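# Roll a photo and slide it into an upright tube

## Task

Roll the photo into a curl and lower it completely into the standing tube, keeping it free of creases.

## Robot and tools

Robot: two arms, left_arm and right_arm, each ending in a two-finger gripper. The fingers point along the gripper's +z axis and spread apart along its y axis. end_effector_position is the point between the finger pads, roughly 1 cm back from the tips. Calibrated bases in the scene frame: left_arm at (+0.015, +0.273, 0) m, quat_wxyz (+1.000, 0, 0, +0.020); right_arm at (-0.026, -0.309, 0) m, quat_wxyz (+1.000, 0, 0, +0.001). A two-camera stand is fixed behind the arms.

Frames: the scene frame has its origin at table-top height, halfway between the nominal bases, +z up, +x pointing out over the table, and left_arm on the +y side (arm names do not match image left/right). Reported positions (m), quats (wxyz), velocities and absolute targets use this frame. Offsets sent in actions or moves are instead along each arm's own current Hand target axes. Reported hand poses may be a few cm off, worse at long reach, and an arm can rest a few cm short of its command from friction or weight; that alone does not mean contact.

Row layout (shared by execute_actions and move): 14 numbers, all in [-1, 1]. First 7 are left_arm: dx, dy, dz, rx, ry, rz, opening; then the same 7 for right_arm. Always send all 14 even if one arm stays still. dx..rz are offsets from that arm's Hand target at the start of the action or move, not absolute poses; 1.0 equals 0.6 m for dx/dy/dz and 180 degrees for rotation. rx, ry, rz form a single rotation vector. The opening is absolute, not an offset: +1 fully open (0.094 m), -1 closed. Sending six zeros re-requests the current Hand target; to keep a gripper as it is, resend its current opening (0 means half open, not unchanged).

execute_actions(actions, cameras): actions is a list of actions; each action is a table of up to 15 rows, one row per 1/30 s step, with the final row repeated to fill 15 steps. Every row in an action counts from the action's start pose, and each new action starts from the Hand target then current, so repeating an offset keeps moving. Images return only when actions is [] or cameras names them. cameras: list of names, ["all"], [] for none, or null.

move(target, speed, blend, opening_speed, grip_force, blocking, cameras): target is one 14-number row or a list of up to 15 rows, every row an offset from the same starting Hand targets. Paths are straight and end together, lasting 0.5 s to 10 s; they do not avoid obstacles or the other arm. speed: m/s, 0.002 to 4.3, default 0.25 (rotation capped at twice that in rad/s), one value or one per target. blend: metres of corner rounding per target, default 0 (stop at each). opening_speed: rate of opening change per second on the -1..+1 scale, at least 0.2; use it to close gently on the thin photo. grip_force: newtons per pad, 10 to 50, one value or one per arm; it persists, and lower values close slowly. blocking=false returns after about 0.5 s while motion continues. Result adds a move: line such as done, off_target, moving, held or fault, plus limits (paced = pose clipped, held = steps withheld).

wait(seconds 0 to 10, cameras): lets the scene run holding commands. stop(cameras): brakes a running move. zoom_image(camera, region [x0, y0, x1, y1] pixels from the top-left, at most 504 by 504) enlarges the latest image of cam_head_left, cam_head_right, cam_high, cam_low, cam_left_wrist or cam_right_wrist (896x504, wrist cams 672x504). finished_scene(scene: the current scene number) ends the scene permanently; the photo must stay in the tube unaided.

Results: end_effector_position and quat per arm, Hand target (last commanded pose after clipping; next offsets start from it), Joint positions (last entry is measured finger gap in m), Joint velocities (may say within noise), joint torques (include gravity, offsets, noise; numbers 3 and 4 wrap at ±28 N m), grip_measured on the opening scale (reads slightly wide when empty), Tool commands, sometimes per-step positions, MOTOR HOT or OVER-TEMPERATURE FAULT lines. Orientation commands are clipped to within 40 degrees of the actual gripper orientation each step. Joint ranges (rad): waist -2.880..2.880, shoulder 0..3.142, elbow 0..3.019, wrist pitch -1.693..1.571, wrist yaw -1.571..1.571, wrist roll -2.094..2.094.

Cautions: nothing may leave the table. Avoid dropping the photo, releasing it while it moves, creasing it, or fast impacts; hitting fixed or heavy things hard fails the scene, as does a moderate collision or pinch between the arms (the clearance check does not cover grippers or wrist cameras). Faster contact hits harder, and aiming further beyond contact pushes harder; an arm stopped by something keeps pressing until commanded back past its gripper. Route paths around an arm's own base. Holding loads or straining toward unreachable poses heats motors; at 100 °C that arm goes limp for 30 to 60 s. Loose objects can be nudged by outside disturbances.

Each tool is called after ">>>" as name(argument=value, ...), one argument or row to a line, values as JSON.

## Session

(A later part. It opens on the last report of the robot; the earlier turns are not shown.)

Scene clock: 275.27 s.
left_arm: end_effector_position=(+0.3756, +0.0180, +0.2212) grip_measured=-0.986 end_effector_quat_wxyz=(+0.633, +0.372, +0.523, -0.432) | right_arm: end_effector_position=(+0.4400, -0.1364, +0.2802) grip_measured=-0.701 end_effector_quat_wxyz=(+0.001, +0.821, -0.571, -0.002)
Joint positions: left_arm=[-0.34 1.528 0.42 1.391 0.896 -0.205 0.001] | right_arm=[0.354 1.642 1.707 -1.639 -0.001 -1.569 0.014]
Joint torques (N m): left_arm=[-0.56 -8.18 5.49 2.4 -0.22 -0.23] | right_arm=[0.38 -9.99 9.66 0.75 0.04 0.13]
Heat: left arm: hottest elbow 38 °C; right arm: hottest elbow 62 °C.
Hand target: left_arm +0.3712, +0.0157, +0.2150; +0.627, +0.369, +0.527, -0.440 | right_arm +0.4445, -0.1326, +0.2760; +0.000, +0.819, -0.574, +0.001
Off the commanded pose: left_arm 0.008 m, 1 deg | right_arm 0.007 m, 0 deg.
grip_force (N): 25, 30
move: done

>>> move(
  target=[
    [0,0,0,0,0,0,-1,0,0.008,0,0,0,0,-0.7],
    [0,0,0,0,0,0,-1,0,0.008,0,0,0,0,-1],
  ],
  opening_speed=0.4,
  speed=0.05,
  cameras=["cam_low","cam_right_wrist","cam_left_wrist"],
)

>>> zoom_image(
  camera="cam_low",
  region=[430, 130, 610, 260],
)

Scene clock: 281.80 s.
left_arm: end_effector_position=(+0.3756, +0.0180, +0.2212) grip_measured=-0.986 end_effector_quat_wxyz=(+0.633, +0.372, +0.523, -0.432) | right_arm: end_effector_position=(+0.4375, -0.1373, +0.2743) grip_measured=-0.968 end_effector_quat_wxyz=(+0.006, +0.821, -0.571, -0.005)
Joint positions: left_arm=[-0.34 1.528 0.42 1.391 0.896 -0.205 0.001] | right_arm=[0.354 1.642 1.692 -1.636 -0.001 -1.569 0.002]
Joint torques (N m): left_arm=[-0.62 -8.12 5.48 2.4 -0.22 -0.23] | right_arm=[0.21 -10.93 9.63 0.75 0.03 0.12]
Heat: left arm: hottest elbow 37 °C; right arm: hottest elbow 61 °C.
Hand target: left_arm +0.3712, +0.0157, +0.2150; +0.627, +0.369, +0.527, -0.440 | right_arm +0.4400, -0.1343, +0.2760; +0.000, +0.819, -0.574, +0.001
Off the commanded pose: left_arm 0.008 m, 1 deg | right_arm 0.004 m, 1 deg.
grip_force (N): 25, 30
move: done
camera_calibration:
cam_left_wrist: T_world_to_cam=[[-0.932909, -0.345177, -0.102633, 0.378307], [-0.0251023, 0.346642, -0.937662, 0.246418], [0.359236, -0.872177, -0.33205, 0.0604304], [0, 0, 0, 1]] pos_world=[0.337403, 0.0978697, 0.289949]
cam_right_wrist: T_world_to_cam=[[0.970778, 0.239956, -0.00335869, -0.390435], [0.211189, -0.847583, 0.486829, -0.303472], [0.113971, -0.473312, -0.873491, 0.231751], [0, 0, 0, 1]] pos_world=[0.416703, -0.05384, 0.348859]
Images, in order (width x height): cam_low 896x504, cam_left_wrist 672x504, cam_right_wrist 672x504.

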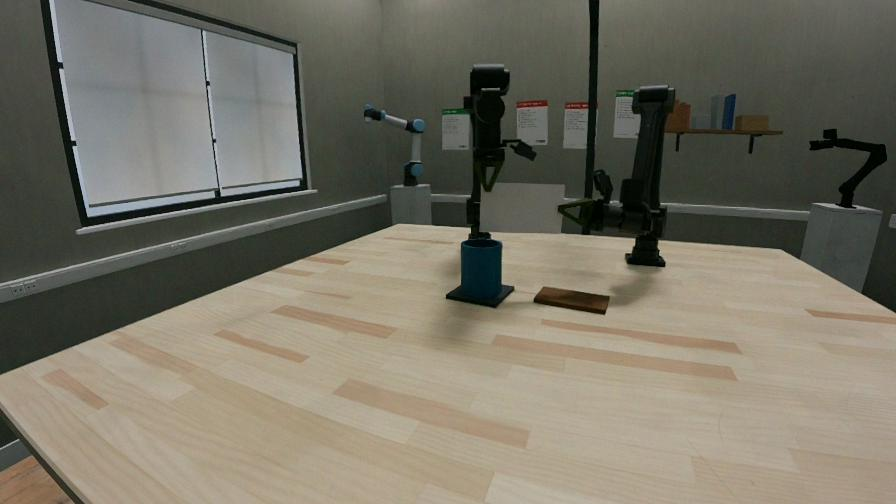

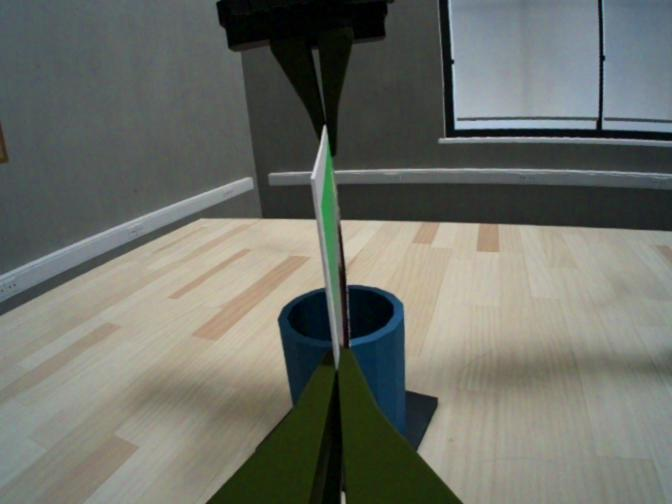

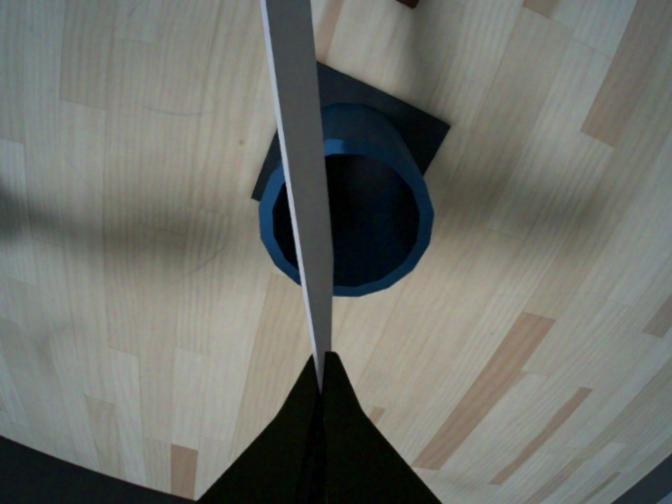

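Scaled by 2.800 from the camera's 896x504 image, which has a finer 1280x720 frame.

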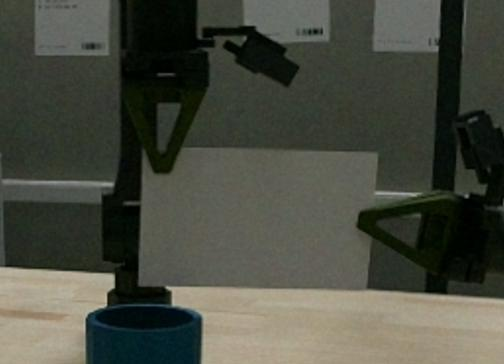

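>>> move(
  target=[-0.0138,0.0031,0.0155,-0.058,0,0.0102,-1,0.0012,0.0445,-0.0162,0,0,0.1633,-1],
  speed=0.1,
  cameras=["cam_low","cam_right_wrist"],
)

>>> zoom_image(
  camera="cam_low",
  region=[430, 130, 610, 260],
)

Scene clock: 334.97 s.
left_arm: end_effector_position=(+0.3818, +0.0108, +0.2243) grip_measured=-0.986 end_effector_quat_wxyz=(+0.665, +0.313, +0.560, -0.382) | right_arm: end_effector_position=(+0.4188, -0.1444, +0.2730) grip_measured=-0.968 end_effector_quat_wxyz=(-0.014, -0.650, +0.760, +0.005)
Joint positions: left_arm=[-0.428 1.464 0.384 1.3 0.63 -0.143 0.001] | right_arm=[0.354 1.598 1.633 -1.636 -0.001 -1.058 0.001]
Joint torques (N m): left_arm=[-0.62 -10.05 5.86 1.51 -0.17 0.13] | right_arm=[0.26 -12.16 9.4 0.35 0.03 0.14]
Heat: left arm: hottest elbow 35 °C; right arm: hottest elbow 55 °C.
Hand target: left_arm +0.3756, +0.0091, +0.2247; +0.665, +0.319, +0.558, -0.380 | right_arm +0.4152, -0.1441, +0.2856; +0.000, -0.647, +0.763, -0.001
Off the commanded pose: left_arm 0.006 m, 1 deg | right_arm 0.013 m, 2 deg.
grip_force (N): 25, 30
move: off_target (right_arm)
camera_calibration:
cam_right_wrist: T_world_to_cam=[[0.964014, -0.265592, -0.0117454, -0.438525], [-0.224195, -0.83591, 0.50099, -0.12473], [-0.142877, -0.480328, -0.865374, 0.333742], [0, 0, 0, 1]] pos_world=[0.442464, -0.0604267, 0.346149]
Images, in order (width x height): cam_low 896x504, cam_right_wrist 672x504.

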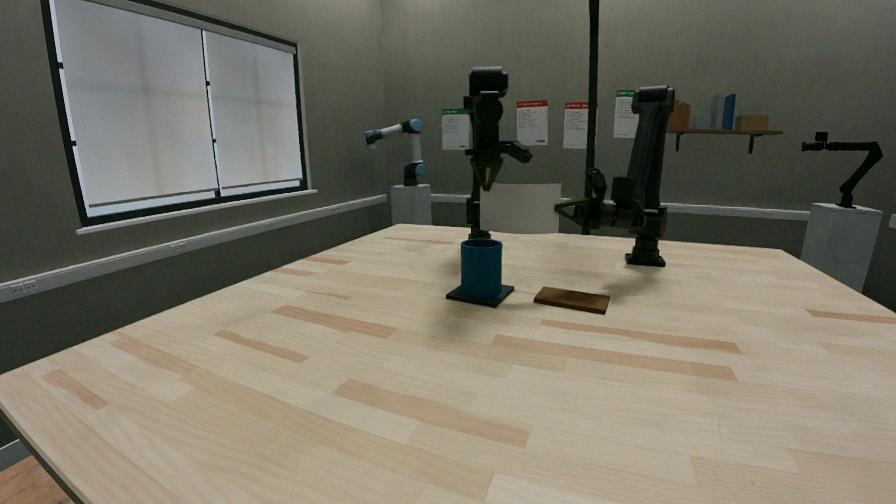

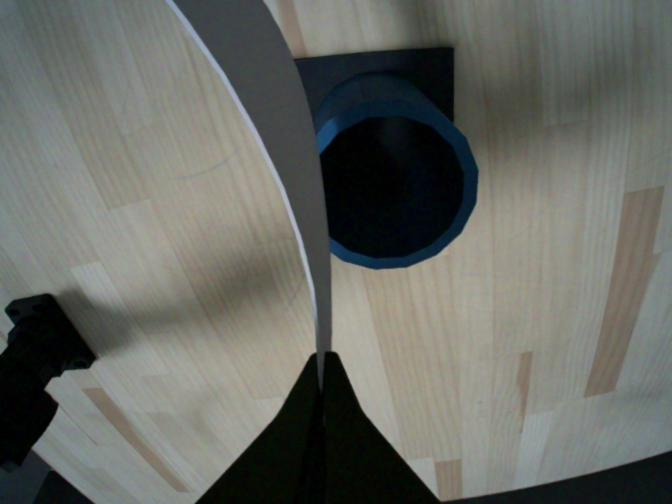

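Scaled by 2.800 from the camera's 896x504 image, which has a finer 1280x720 frame.

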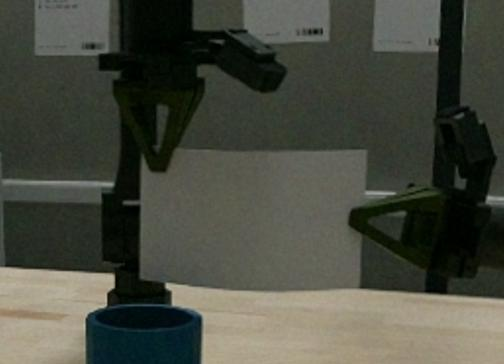

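>>> move(
  target=[
    [0.0001,-0.0027,0.041,-0.058,0,0.0102,-1,0.031,0.0332,-0.0073,0,0,0.1633,-1],
    [0.0078,-0.0072,0.0847,-0.116,0,0.0204,-1,0.0382,0.0525,-0.0073,0,0,0.3267,-1],
  ],
  speed=0.1,
  blend=[0.01,0],
  cameras=["cam_low","cam_right_wrist","cam_left_wrist","cam_high"],
)

>>> zoom_image(
  camera="cam_low",
  region=[430, 130, 610, 260],
)

Scene clock: 353.47 s.
left_arm: end_effector_position=(+0.3872, -0.0240, +0.2197) grip_measured=-0.986 end_effector_quat_wxyz=(+0.717, +0.206, +0.616, -0.253) | right_arm: end_effector_position=(+0.3819, -0.1581, +0.2766) grip_measured=-0.968 end_effector_quat_wxyz=(-0.018, -0.198, +0.980, -0.003)
Joint positions: left_arm=[-0.716 1.452 0.391 1.219 -0.015 -0.013 0.001] | right_arm=[0.354 1.498 1.527 -1.636 -0.001 -0.042 0.001]
Joint torques (N m): left_arm=[-0.56 -7.77 11.49 1.54 -0.11 0.13] | right_arm=[-0.56 -11.05 9.72 0.39 0.11 0.14]
Heat: left arm: hottest elbow 35 °C; right arm: hottest elbow 57 °C.
Hand target: left_arm +0.3976, -0.0369, +0.2289; +0.723, +0.211, +0.608, -0.251 | right_arm +0.3803, -0.1616, +0.2899; +0.000, -0.189, +0.982, -0.001
Off the commanded pose: left_arm 0.019 m, 1 deg | right_arm 0.014 m, 2 deg.
grip_force (N): 25, 30
move: off_target (left_arm, right_arm)
camera_calibration:
cam_left_wrist: T_world_to_cam=[[-0.618943, -0.782462, -0.0682917, 0.234918], [-0.236038, 0.268228, -0.933991, 0.338798], [0.74913, -0.561968, -0.350709, -0.120306], [0, 0, 0, 1]] pos_world=[0.315496, 0.0253311, 0.290285]
cam_right_wrist: T_world_to_cam=[[0.282327, -0.959209, 0.0144482, -0.263145], [-0.823147, -0.23449, 0.517149, 0.17304], [-0.492667, -0.157898, -0.855773, 0.506977], [0, 0, 0, 1]] pos_world=[0.466501, -0.131784, 0.348172]
Images, in order (width x height): cam_high 896x504, cam_low 896x504, cam_left_wrist 672x504, cam_right_wrist 672x504.

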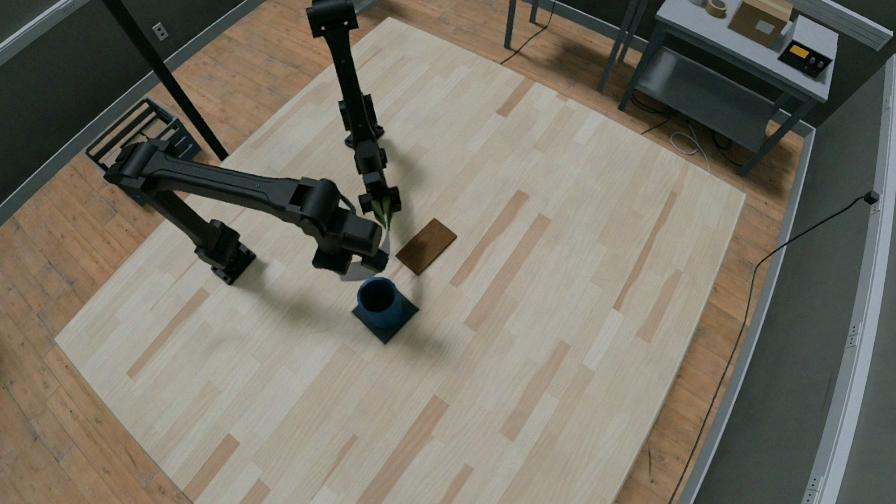

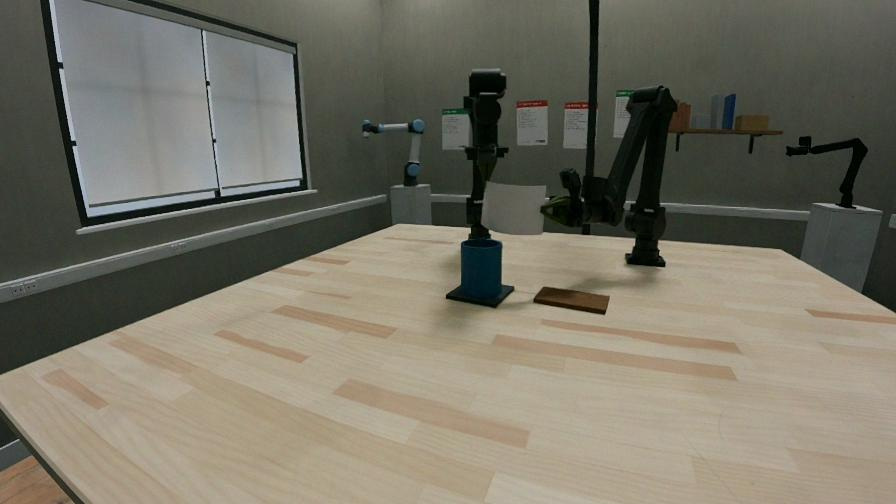

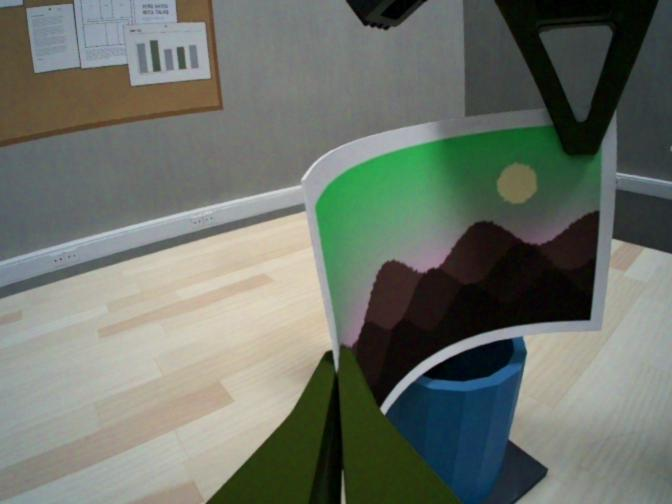

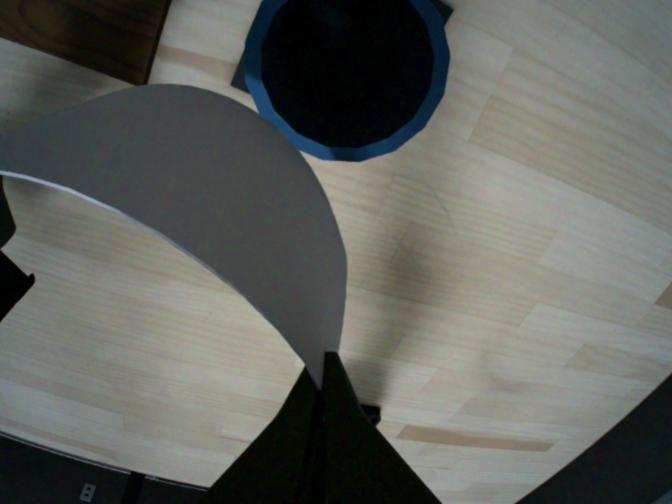

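Scaled by 2.800 from the camera's 896x504 image, which has a finer 1280x720 frame.

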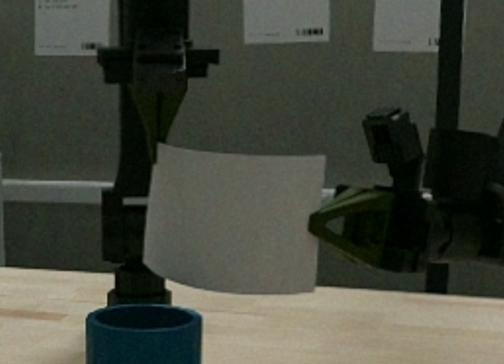

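>>> move(
  target=[0.003,-0.02,0.0655,-0.058,0,0.0102,-1,0.0005,-0.0009,-0.0085,0,0,0.1633,-1],
  speed=0.1,
  cameras=["cam_right_wrist","cam_left_wrist"],
)

Scene clock: 371.73 s.
left_arm: end_effector_position=(+0.4114, -0.0552, +0.2238) grip_measured=-0.986 end_effector_quat_wxyz=(+0.737, +0.151, +0.632, -0.183) | right_arm: end_effector_position=(+0.3818, -0.1582, +0.2769) grip_measured=-0.968 end_effector_quat_wxyz=(-0.016, +0.057, +0.998, -0.007)
Joint positions: left_arm=[-0.833 1.536 0.512 1.187 -0.313 0.042 0.001] | right_arm=[0.354 1.497 1.527 -1.636 -0.001 0.47 0.001]
Joint torques (N m): left_arm=[-0.62 -9.17 12.15 1.54 -0.07 0.13] | right_arm=[-0.56 -11.05 10.82 -0.14 0.13 0.16]
Heat: left arm: hottest elbow 39 °C; right arm: hottest elbow 57 °C.
Hand target: left_arm +0.4208, -0.0706, +0.2339; +0.744, +0.154, +0.624, -0.183 | right_arm +0.3803, -0.1622, +0.2950; +0.000, +0.066, +0.998, +0.000
Off the commanded pose: left_arm 0.021 m, 1 deg | right_arm 0.019 m, 2 deg.
grip_force (N): 25, 30
move: off_target (left_arm, right_arm)
camera_calibration:
cam_left_wrist: T_world_to_cam=[[-0.463926, -0.882732, -0.074542, 0.157805], [-0.280621, 0.22625, -0.932772, 0.372514], [0.840253, -0.411819, -0.352676, -0.183311], [0, 0, 0, 1]] pos_world=[0.331772, -0.0204726, 0.294584]
cam_right_wrist: T_world_to_cam=[[-0.223923, -0.974107, 0.0311941, -0.0768447], [-0.833638, 0.208017, 0.511641, 0.248328], [-0.504882, 0.0885636, -0.858633, 0.551629], [0, 0, 0, 1]] pos_world=[0.468316, -0.175366, 0.348989]
Images, in order (width x height): cam_left_wrist 672x504, cam_right_wrist 672x504.

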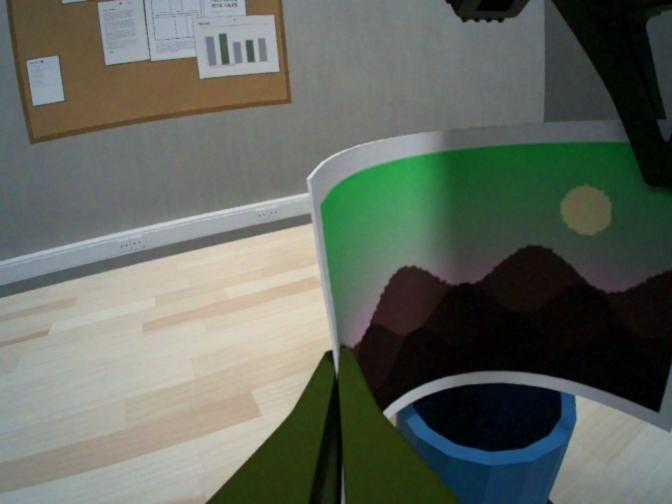

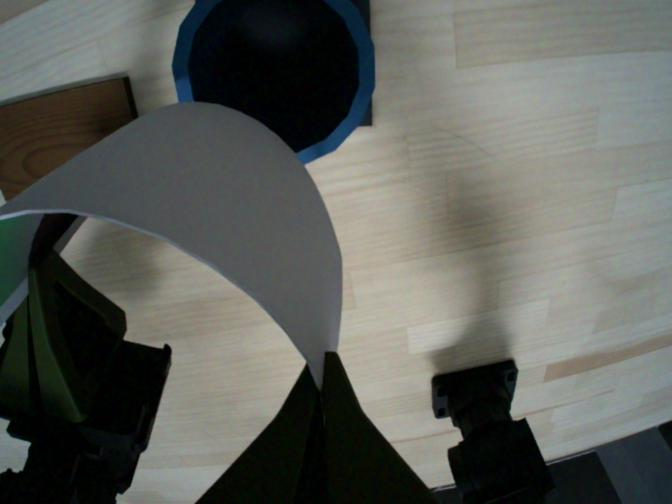

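>>> move(
  target=[-0.0017,-0.04,0.0488,-0.058,0,0.0102,-1,-0.0118,0.006,-0.0083,0,0,0.1633,-1],
  speed=0.1,
  cameras=["cam_right_wrist","cam_left_wrist","cam_high"],
)

Scene clock: 384.00 s.
left_arm: end_effector_position=(+0.4269, -0.0885, +0.2304) grip_measured=-0.986 end_effector_quat_wxyz=(+0.752, +0.094, +0.642, -0.113) | right_arm: end_effector_position=(+0.3786, -0.1594, +0.2771) grip_measured=-0.968 end_effector_quat_wxyz=(-0.019, +0.308, +0.951, -0.015)
Joint positions: left_arm=[-0.937 1.624 0.651 1.164 -0.596 0.104 0.001] | right_arm=[0.354 1.497 1.527 -1.65 -0.001 0.983 0.001]
Joint torques (N m): left_arm=[-0.56 -10.58 12.7 1.44 -0.05 0.11] | right_arm=[-0.79 -9.58 13.76 -0.23 0.15 0.1]
Heat: left arm: hottest elbow 39 °C; right arm: hottest elbow 58 °C.
Hand target: left_arm +0.4350, -0.1052, +0.2401; +0.757, +0.096, +0.636, -0.114 | right_arm +0.3877, -0.1595, +0.3000; +0.000, +0.317, +0.948, +0.000
Off the commanded pose: left_arm 0.021 m, 1 deg | right_arm 0.025 m, 3 deg.
grip_force (N): 25, 30
move: off_target (left_arm, right_arm)
camera_calibration:
cam_left_wrist: T_world_to_cam=[[-0.29397, -0.952477, -0.0798099, 0.058563], [-0.313833, 0.175055, -0.933201, 0.400236], [0.902824, -0.249286, -0.350379, -0.220603], [0, 0, 0, 1]] pos_world=[0.341989, -0.069277, 0.300879]
cam_right_wrist: T_world_to_cam=[[-0.671889, -0.73858, 0.0553513, 0.121749], [-0.619133, 0.601098, 0.505326, 0.229042], [-0.406496, 0.305253, -0.861151, 0.548211], [0, 0, 0, 1]] pos_world=[0.446455, -0.215099, 0.349613]
Images, in order (width x height): cam_high 896x504, cam_left_wrist 672x504, cam_right_wrist 672x504.

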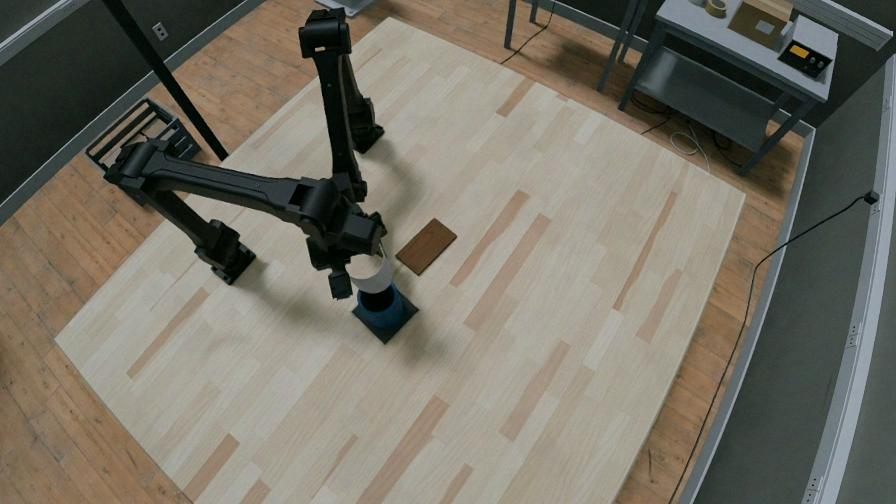

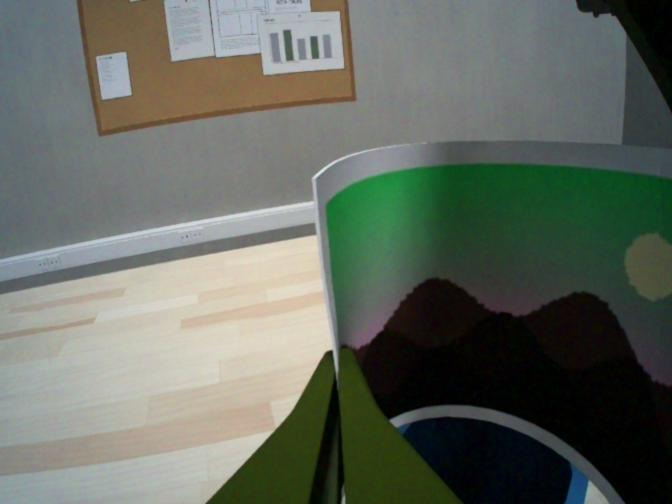

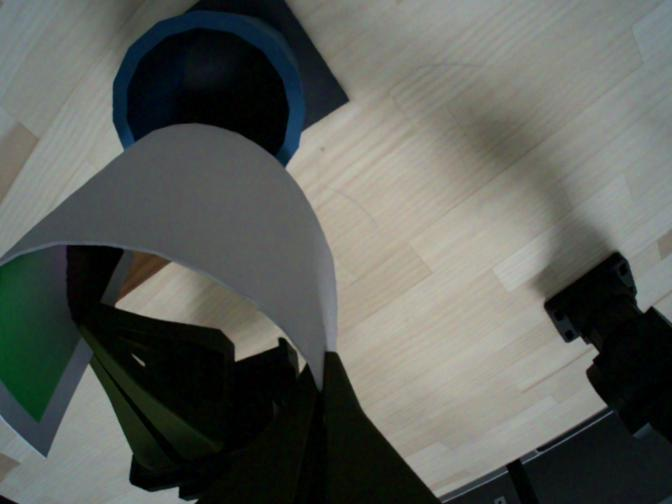

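>>> move(
  target=[0.0042,-0.0432,0.0272,-0.0651,0,0.0115,-1,-0.0223,0.0402,-0.005,0,0,0.1839,-1],
  speed=0.08,
  cameras=["all"],
)

>>> zoom_image(
  camera="cam_low",
  region=[430, 150, 580, 320],
)

>>> zoom_image(
  camera="cam_high",
  region=[290, 180, 490, 360],
)

Scene clock: 398.57 s.
left_arm: end_effector_position=(+0.4375, -0.1183, +0.2290) grip_measured=-0.986 end_effector_quat_wxyz=(+0.757, +0.035, +0.652, -0.028) | right_arm: end_effector_position=(+0.3988, -0.1519, +0.2851) grip_measured=-0.968 end_effector_quat_wxyz=(-0.011, +0.568, +0.823, -0.015)
Joint positions: left_arm=[-1.02 1.737 0.806 1.164 -0.877 0.197 0.001] | right_arm=[0.354 1.548 1.606 -1.667 -0.001 1.564 0.001]
Joint torques (N m): left_arm=[-0.56 -12.1 12.93 2.13 -0.01 0.14] | right_arm=[-0.38 -8.76 14.89 -0.23 0.16 0.13]
Heat: left arm: hottest elbow 41 °C; right arm: hottest elbow 62 °C.
Hand target: left_arm +0.4433, -0.1348, +0.2404; +0.765, +0.029, +0.642, -0.035 | right_arm +0.4129, -0.1483, +0.3031; +0.001, +0.574, +0.819, +0.000
Off the commanded pose: left_arm 0.021 m, 2 deg | right_arm 0.023 m, 2 deg.
grip_force (N): 25, 30
move: off_target (left_arm, right_arm)
camera_calibration:
cam_left_wrist: T_world_to_cam=[[-0.0920984, -0.99076, -0.0995572, -0.0550891], [-0.350215, 0.125824, -0.92818, 0.416423], [0.93213, -0.0506174, -0.358567, -0.225484], [0, 0, 0, 1]] pos_world=[0.350944, -0.118389, 0.300179]
cam_right_wrist: T_world_to_cam=[[-0.967594, -0.24747, 0.0502101, 0.334415], [-0.193395, 0.854117, 0.482787, 0.108008], [-0.162361, 0.457431, -0.874297, 0.490505], [0, 0, 0, 1]] pos_world=[0.424105, -0.233866, 0.359911]

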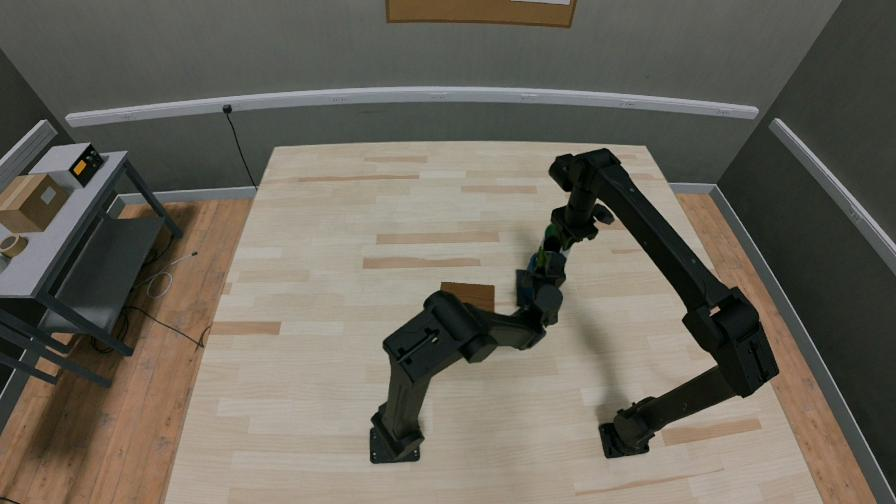

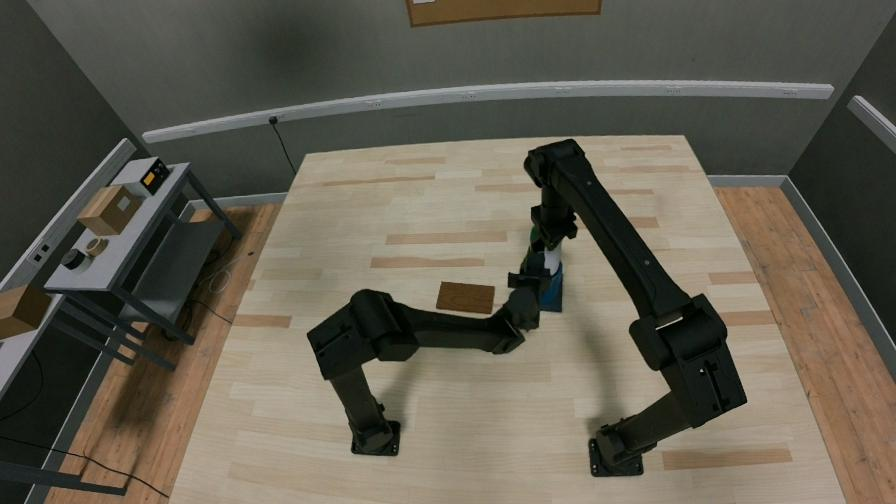

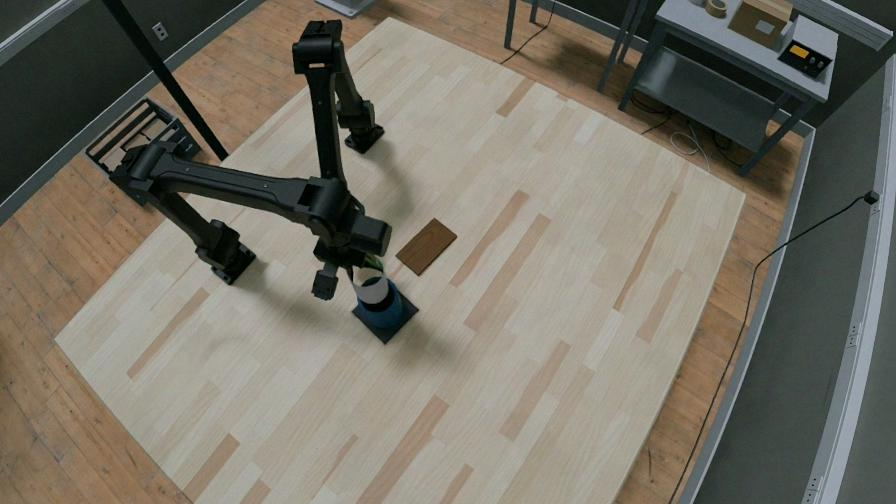

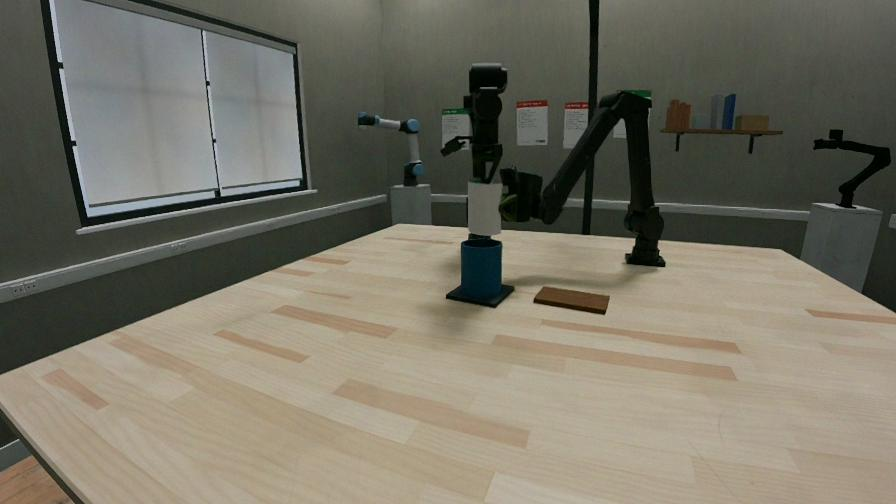

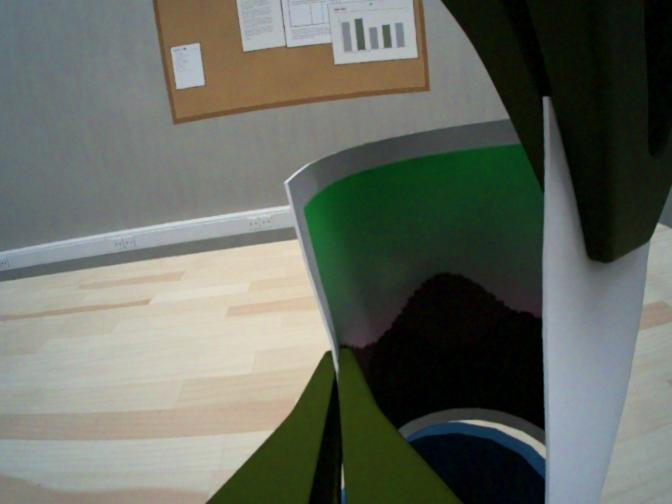

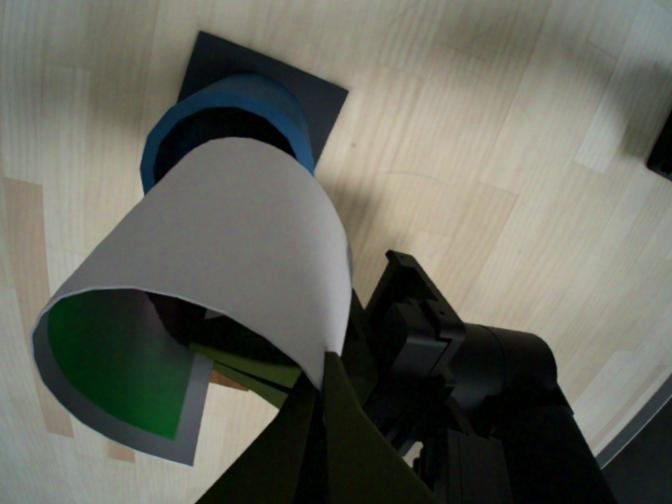

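Scaled by 2.965 from the camera's 896x504 image, which has a finer 1280x720 frame.

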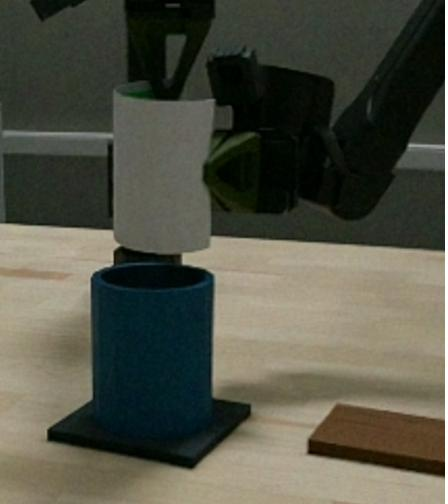

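Scaled by 2.520 from the camera's 896x504 image, which has a finer 1280x720 frame.

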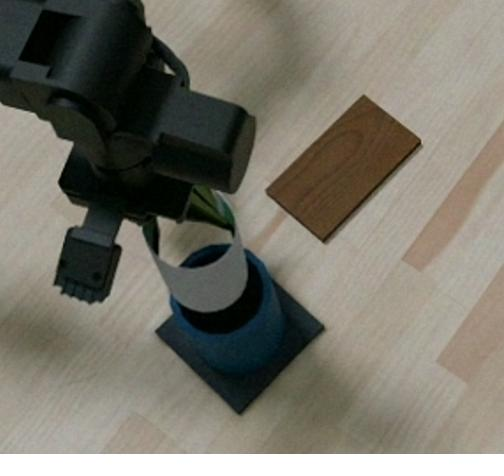

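>>> zoom_image(
  camera="cam_high",
  region=[335, 240, 435, 350],
)

>>> zoom_image(
  camera="cam_low",
  region=[440, 170, 540, 310],
)

Scaled by 4.582 from the camera's 896x504 image, which has a finer 1280x720 frame.

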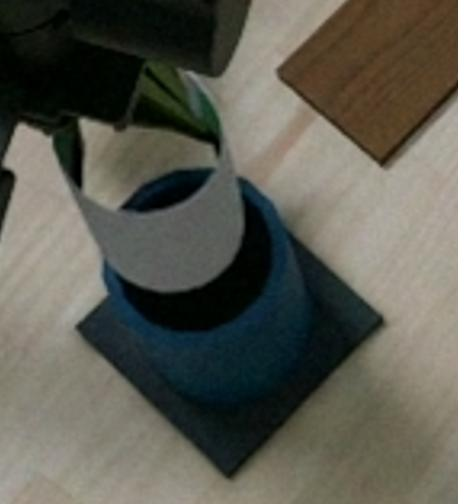

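Scaled by 3.600 from the camera's 896x504 image, which has a finer 1280x720 frame.

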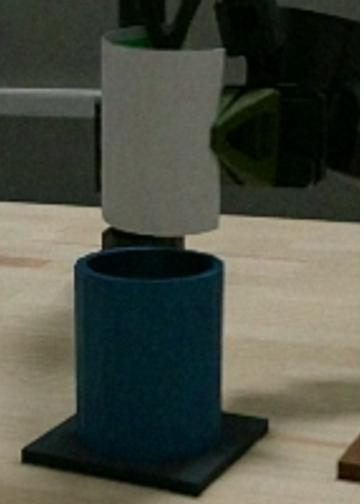

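>>> move(
  target=[0.0028,-0.0070,0.0153,0,0,0,-1,-0.0181,0.0253,0,0,0,0,-1],
  speed=0.05,
  cameras=["cam_high","cam_low","cam_right_wrist"],
)

>>> zoom_image(
  camera="cam_high",
  region=[335, 240, 435, 350],
)

>>> zoom_image(
  camera="cam_low",
  region=[440, 170, 540, 310],
)

Scene clock: 446.10 s.
left_arm: end_effector_position=(+0.4422, -0.1263, +0.2306) grip_measured=-0.986 end_effector_quat_wxyz=(+0.759, +0.034, +0.649, -0.031) | right_arm: end_effector_position=(+0.4158, -0.1532, +0.2852) grip_measured=-0.968 end_effector_quat_wxyz=(-0.011, +0.574, +0.819, -0.016)
Joint positions: left_arm=[-1.02 1.754 0.832 1.164 -0.872 0.198 0.001] | right_arm=[0.339 1.589 1.655 -1.675 0 1.564 0.001]
Joint torques (N m): left_arm=[0.21 -12.45 13.08 1.68 0.14 0.09] | right_arm=[-0.91 -9.23 14.76 -0.27 0.18 -0.08]
Heat: left arm: hottest elbow 47 °C; right arm: hottest elbow 74 °C.
Hand target: left_arm +0.4522, -0.1397, +0.2402; +0.765, +0.029, +0.642, -0.034 | right_arm +0.4310, -0.1534, +0.3032; +0.001, +0.574, +0.819, +0.000
Off the commanded pose: left_arm 0.019 m, 1 deg | right_arm 0.024 m, 2 deg.
grip_force (N): 25, 30
move: off_target (left_arm, right_arm)
camera_calibration:
cam_right_wrist: T_world_to_cam=[[-0.971249, -0.232646, 0.0505207, 0.354138], [-0.180245, 0.857233, 0.482351, 0.10758], [-0.155525, 0.459377, -0.87452, 0.491578], [0, 0, 0, 1]] pos_world=[0.439799, -0.235652, 0.360112]
Images, in order (width x height): cam_high 896x504, cam_low 896x504, cam_right_wrist 672x504.

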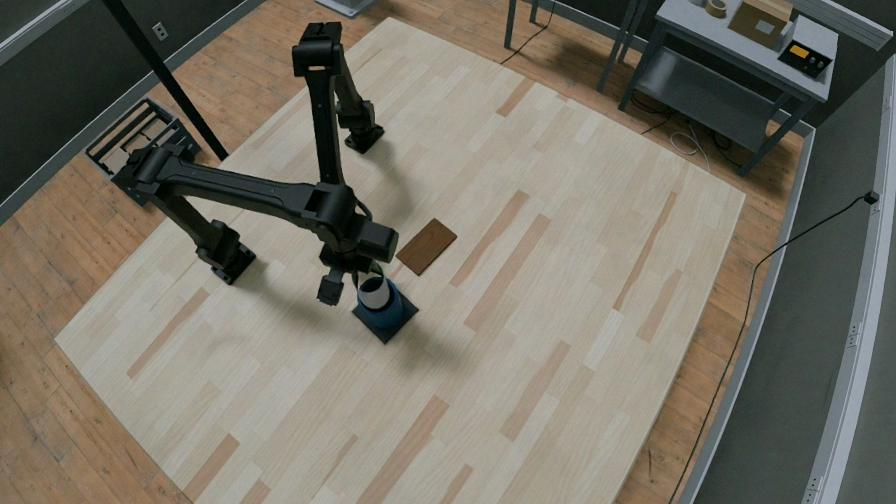

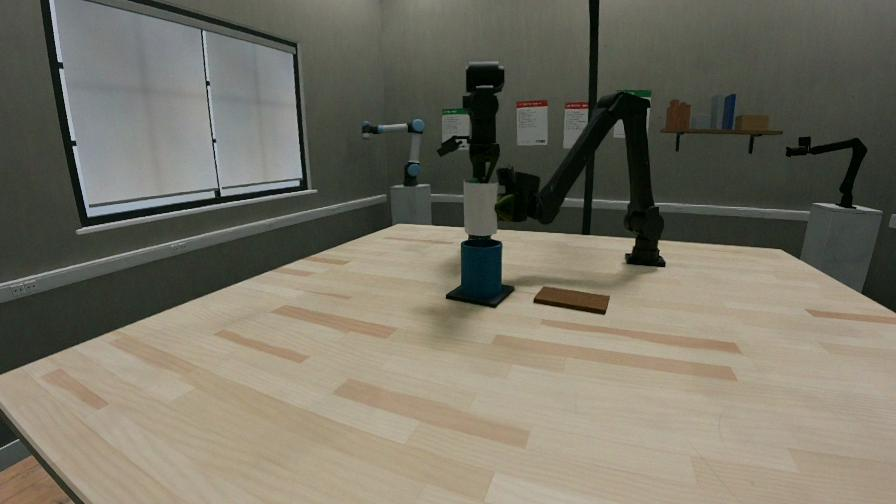

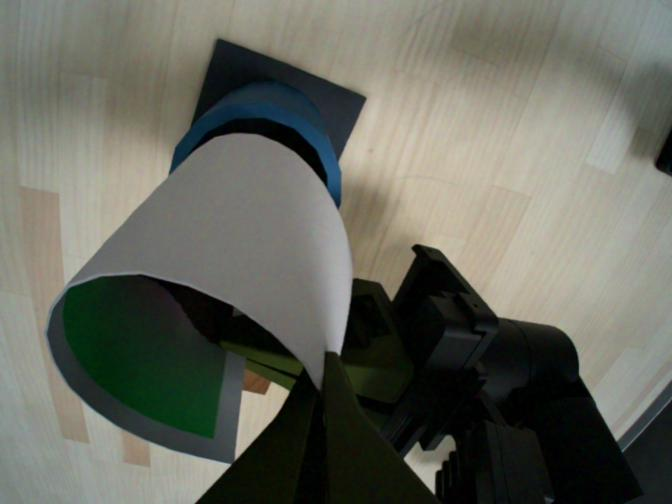

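Scaled by 4.582 from the camera's 896x504 image, which has a finer 1280x720 frame.

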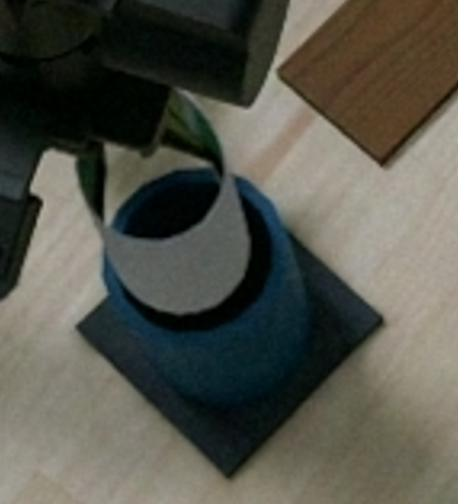

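Scaled by 3.600 from the camera's 896x504 image, which has a finer 1280x720 frame.

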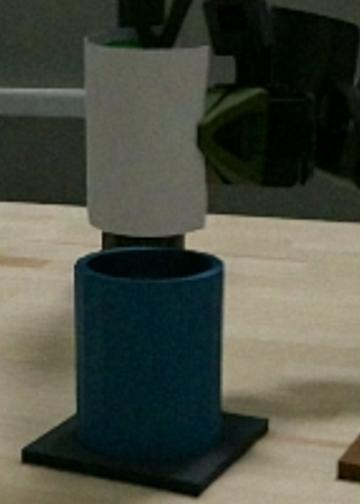

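>>> move(
  target=[0.0739,0,-0.0131,0,0,0,-1,0,0,0.075,0,0,0,-1],
  speed=0.05,
  cameras=["cam_high","cam_low","cam_right_wrist"],
)

>>> zoom_image(
  camera="cam_high",
  region=[335, 240, 435, 350],
)

>>> zoom_image(
  camera="cam_low",
  region=[440, 170, 540, 310],
)

Scene clock: 455.23 s.
left_arm: end_effector_position=(+0.4444, -0.1297, +0.1902) grip_measured=-0.986 end_effector_quat_wxyz=(+0.758, +0.035, +0.650, -0.031) | right_arm: end_effector_position=(+0.4243, -0.1502, +0.2621) grip_measured=-0.968 end_effector_quat_wxyz=(-0.002, +0.574, +0.819, -0.002)
Joint positions: left_arm=[-1.02 1.861 0.832 1.268 -0.872 0.198 0.001] | right_arm=[0.339 1.589 1.595 -1.582 0 1.564 0.001]
Joint torques (N m): left_arm=[0.21 -12.81 10.95 2.33 0.14 0.08] | right_arm=[-1.26 -9.58 9.51 0.77 0.16 -0.08]
Heat: left arm: hottest elbow 46 °C; right arm: hottest elbow 76 °C.
Hand target: left_arm +0.4522, -0.1397, +0.1951; +0.765, +0.029, +0.642, -0.034 | right_arm +0.4310, -0.1534, +0.2583; +0.001, +0.574, +0.819, +0.000
Off the commanded pose: left_arm 0.014 m, 1 deg | right_arm 0.008 m, 0 deg.
grip_force (N): 25, 30
move: off_target (left_arm)
camera_calibration:
cam_right_wrist: T_world_to_cam=[[-0.972222, -0.233399, 0.0175995, 0.373192], [-0.195687, 0.851779, 0.485983, 0.122457], [-0.128419, 0.46904, -0.873791, 0.461048], [0, 0, 0, 1]] pos_world=[0.445996, -0.233454, 0.33678]
Images, in order (width x height): cam_high 896x504, cam_low 896x504, cam_right_wrist 672x504.

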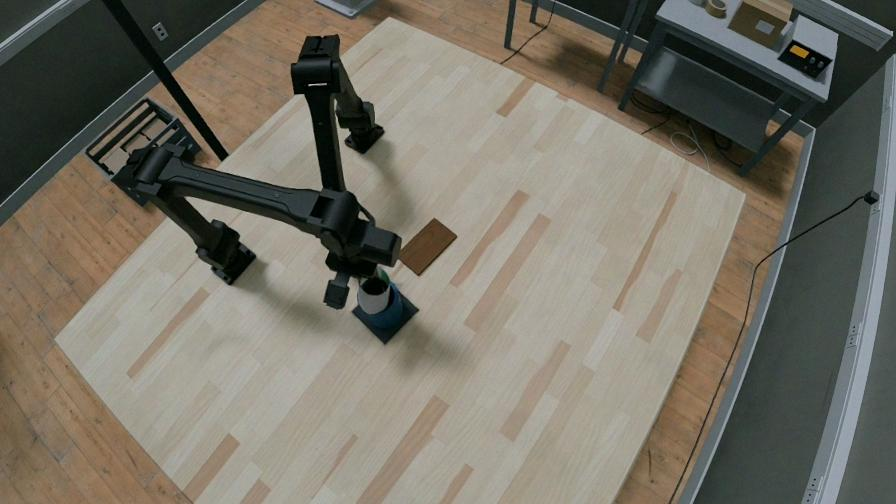

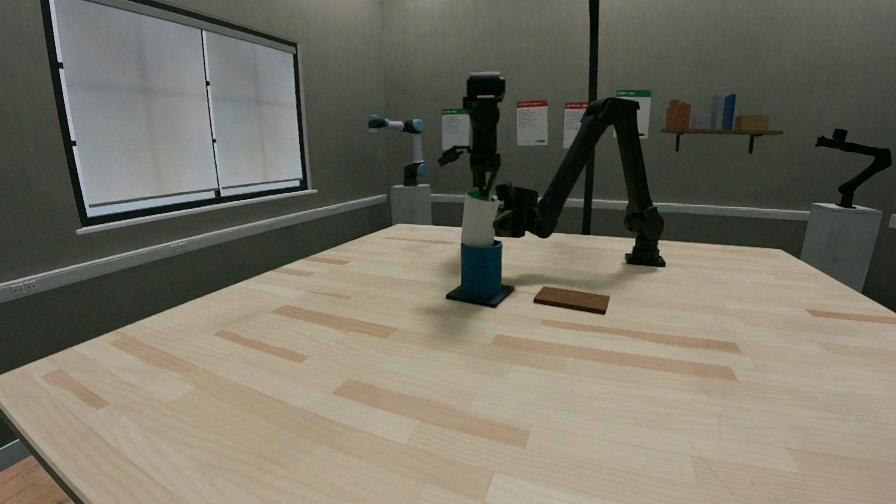

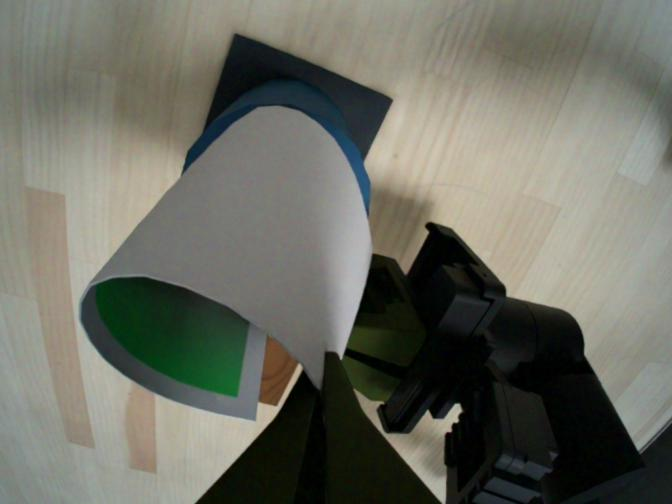

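Scaled by 4.582 from the camera's 896x504 image, which has a finer 1280x720 frame.

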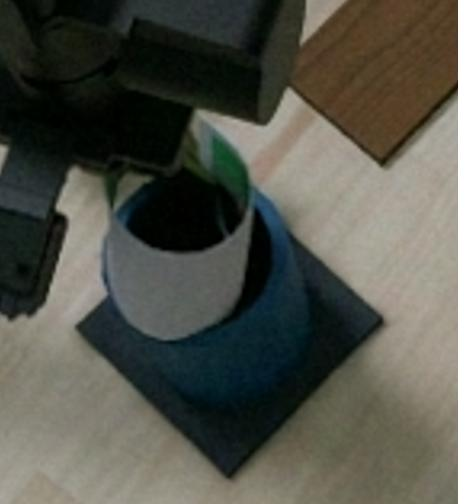

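Scaled by 3.600 from the camera's 896x504 image, which has a finer 1280x720 frame.

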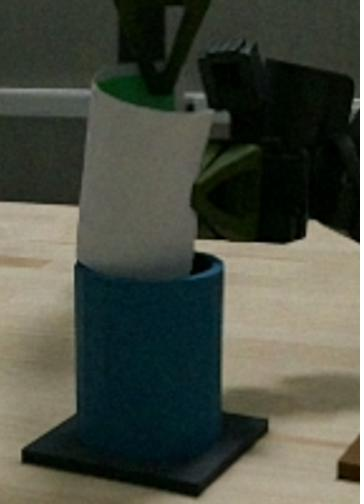

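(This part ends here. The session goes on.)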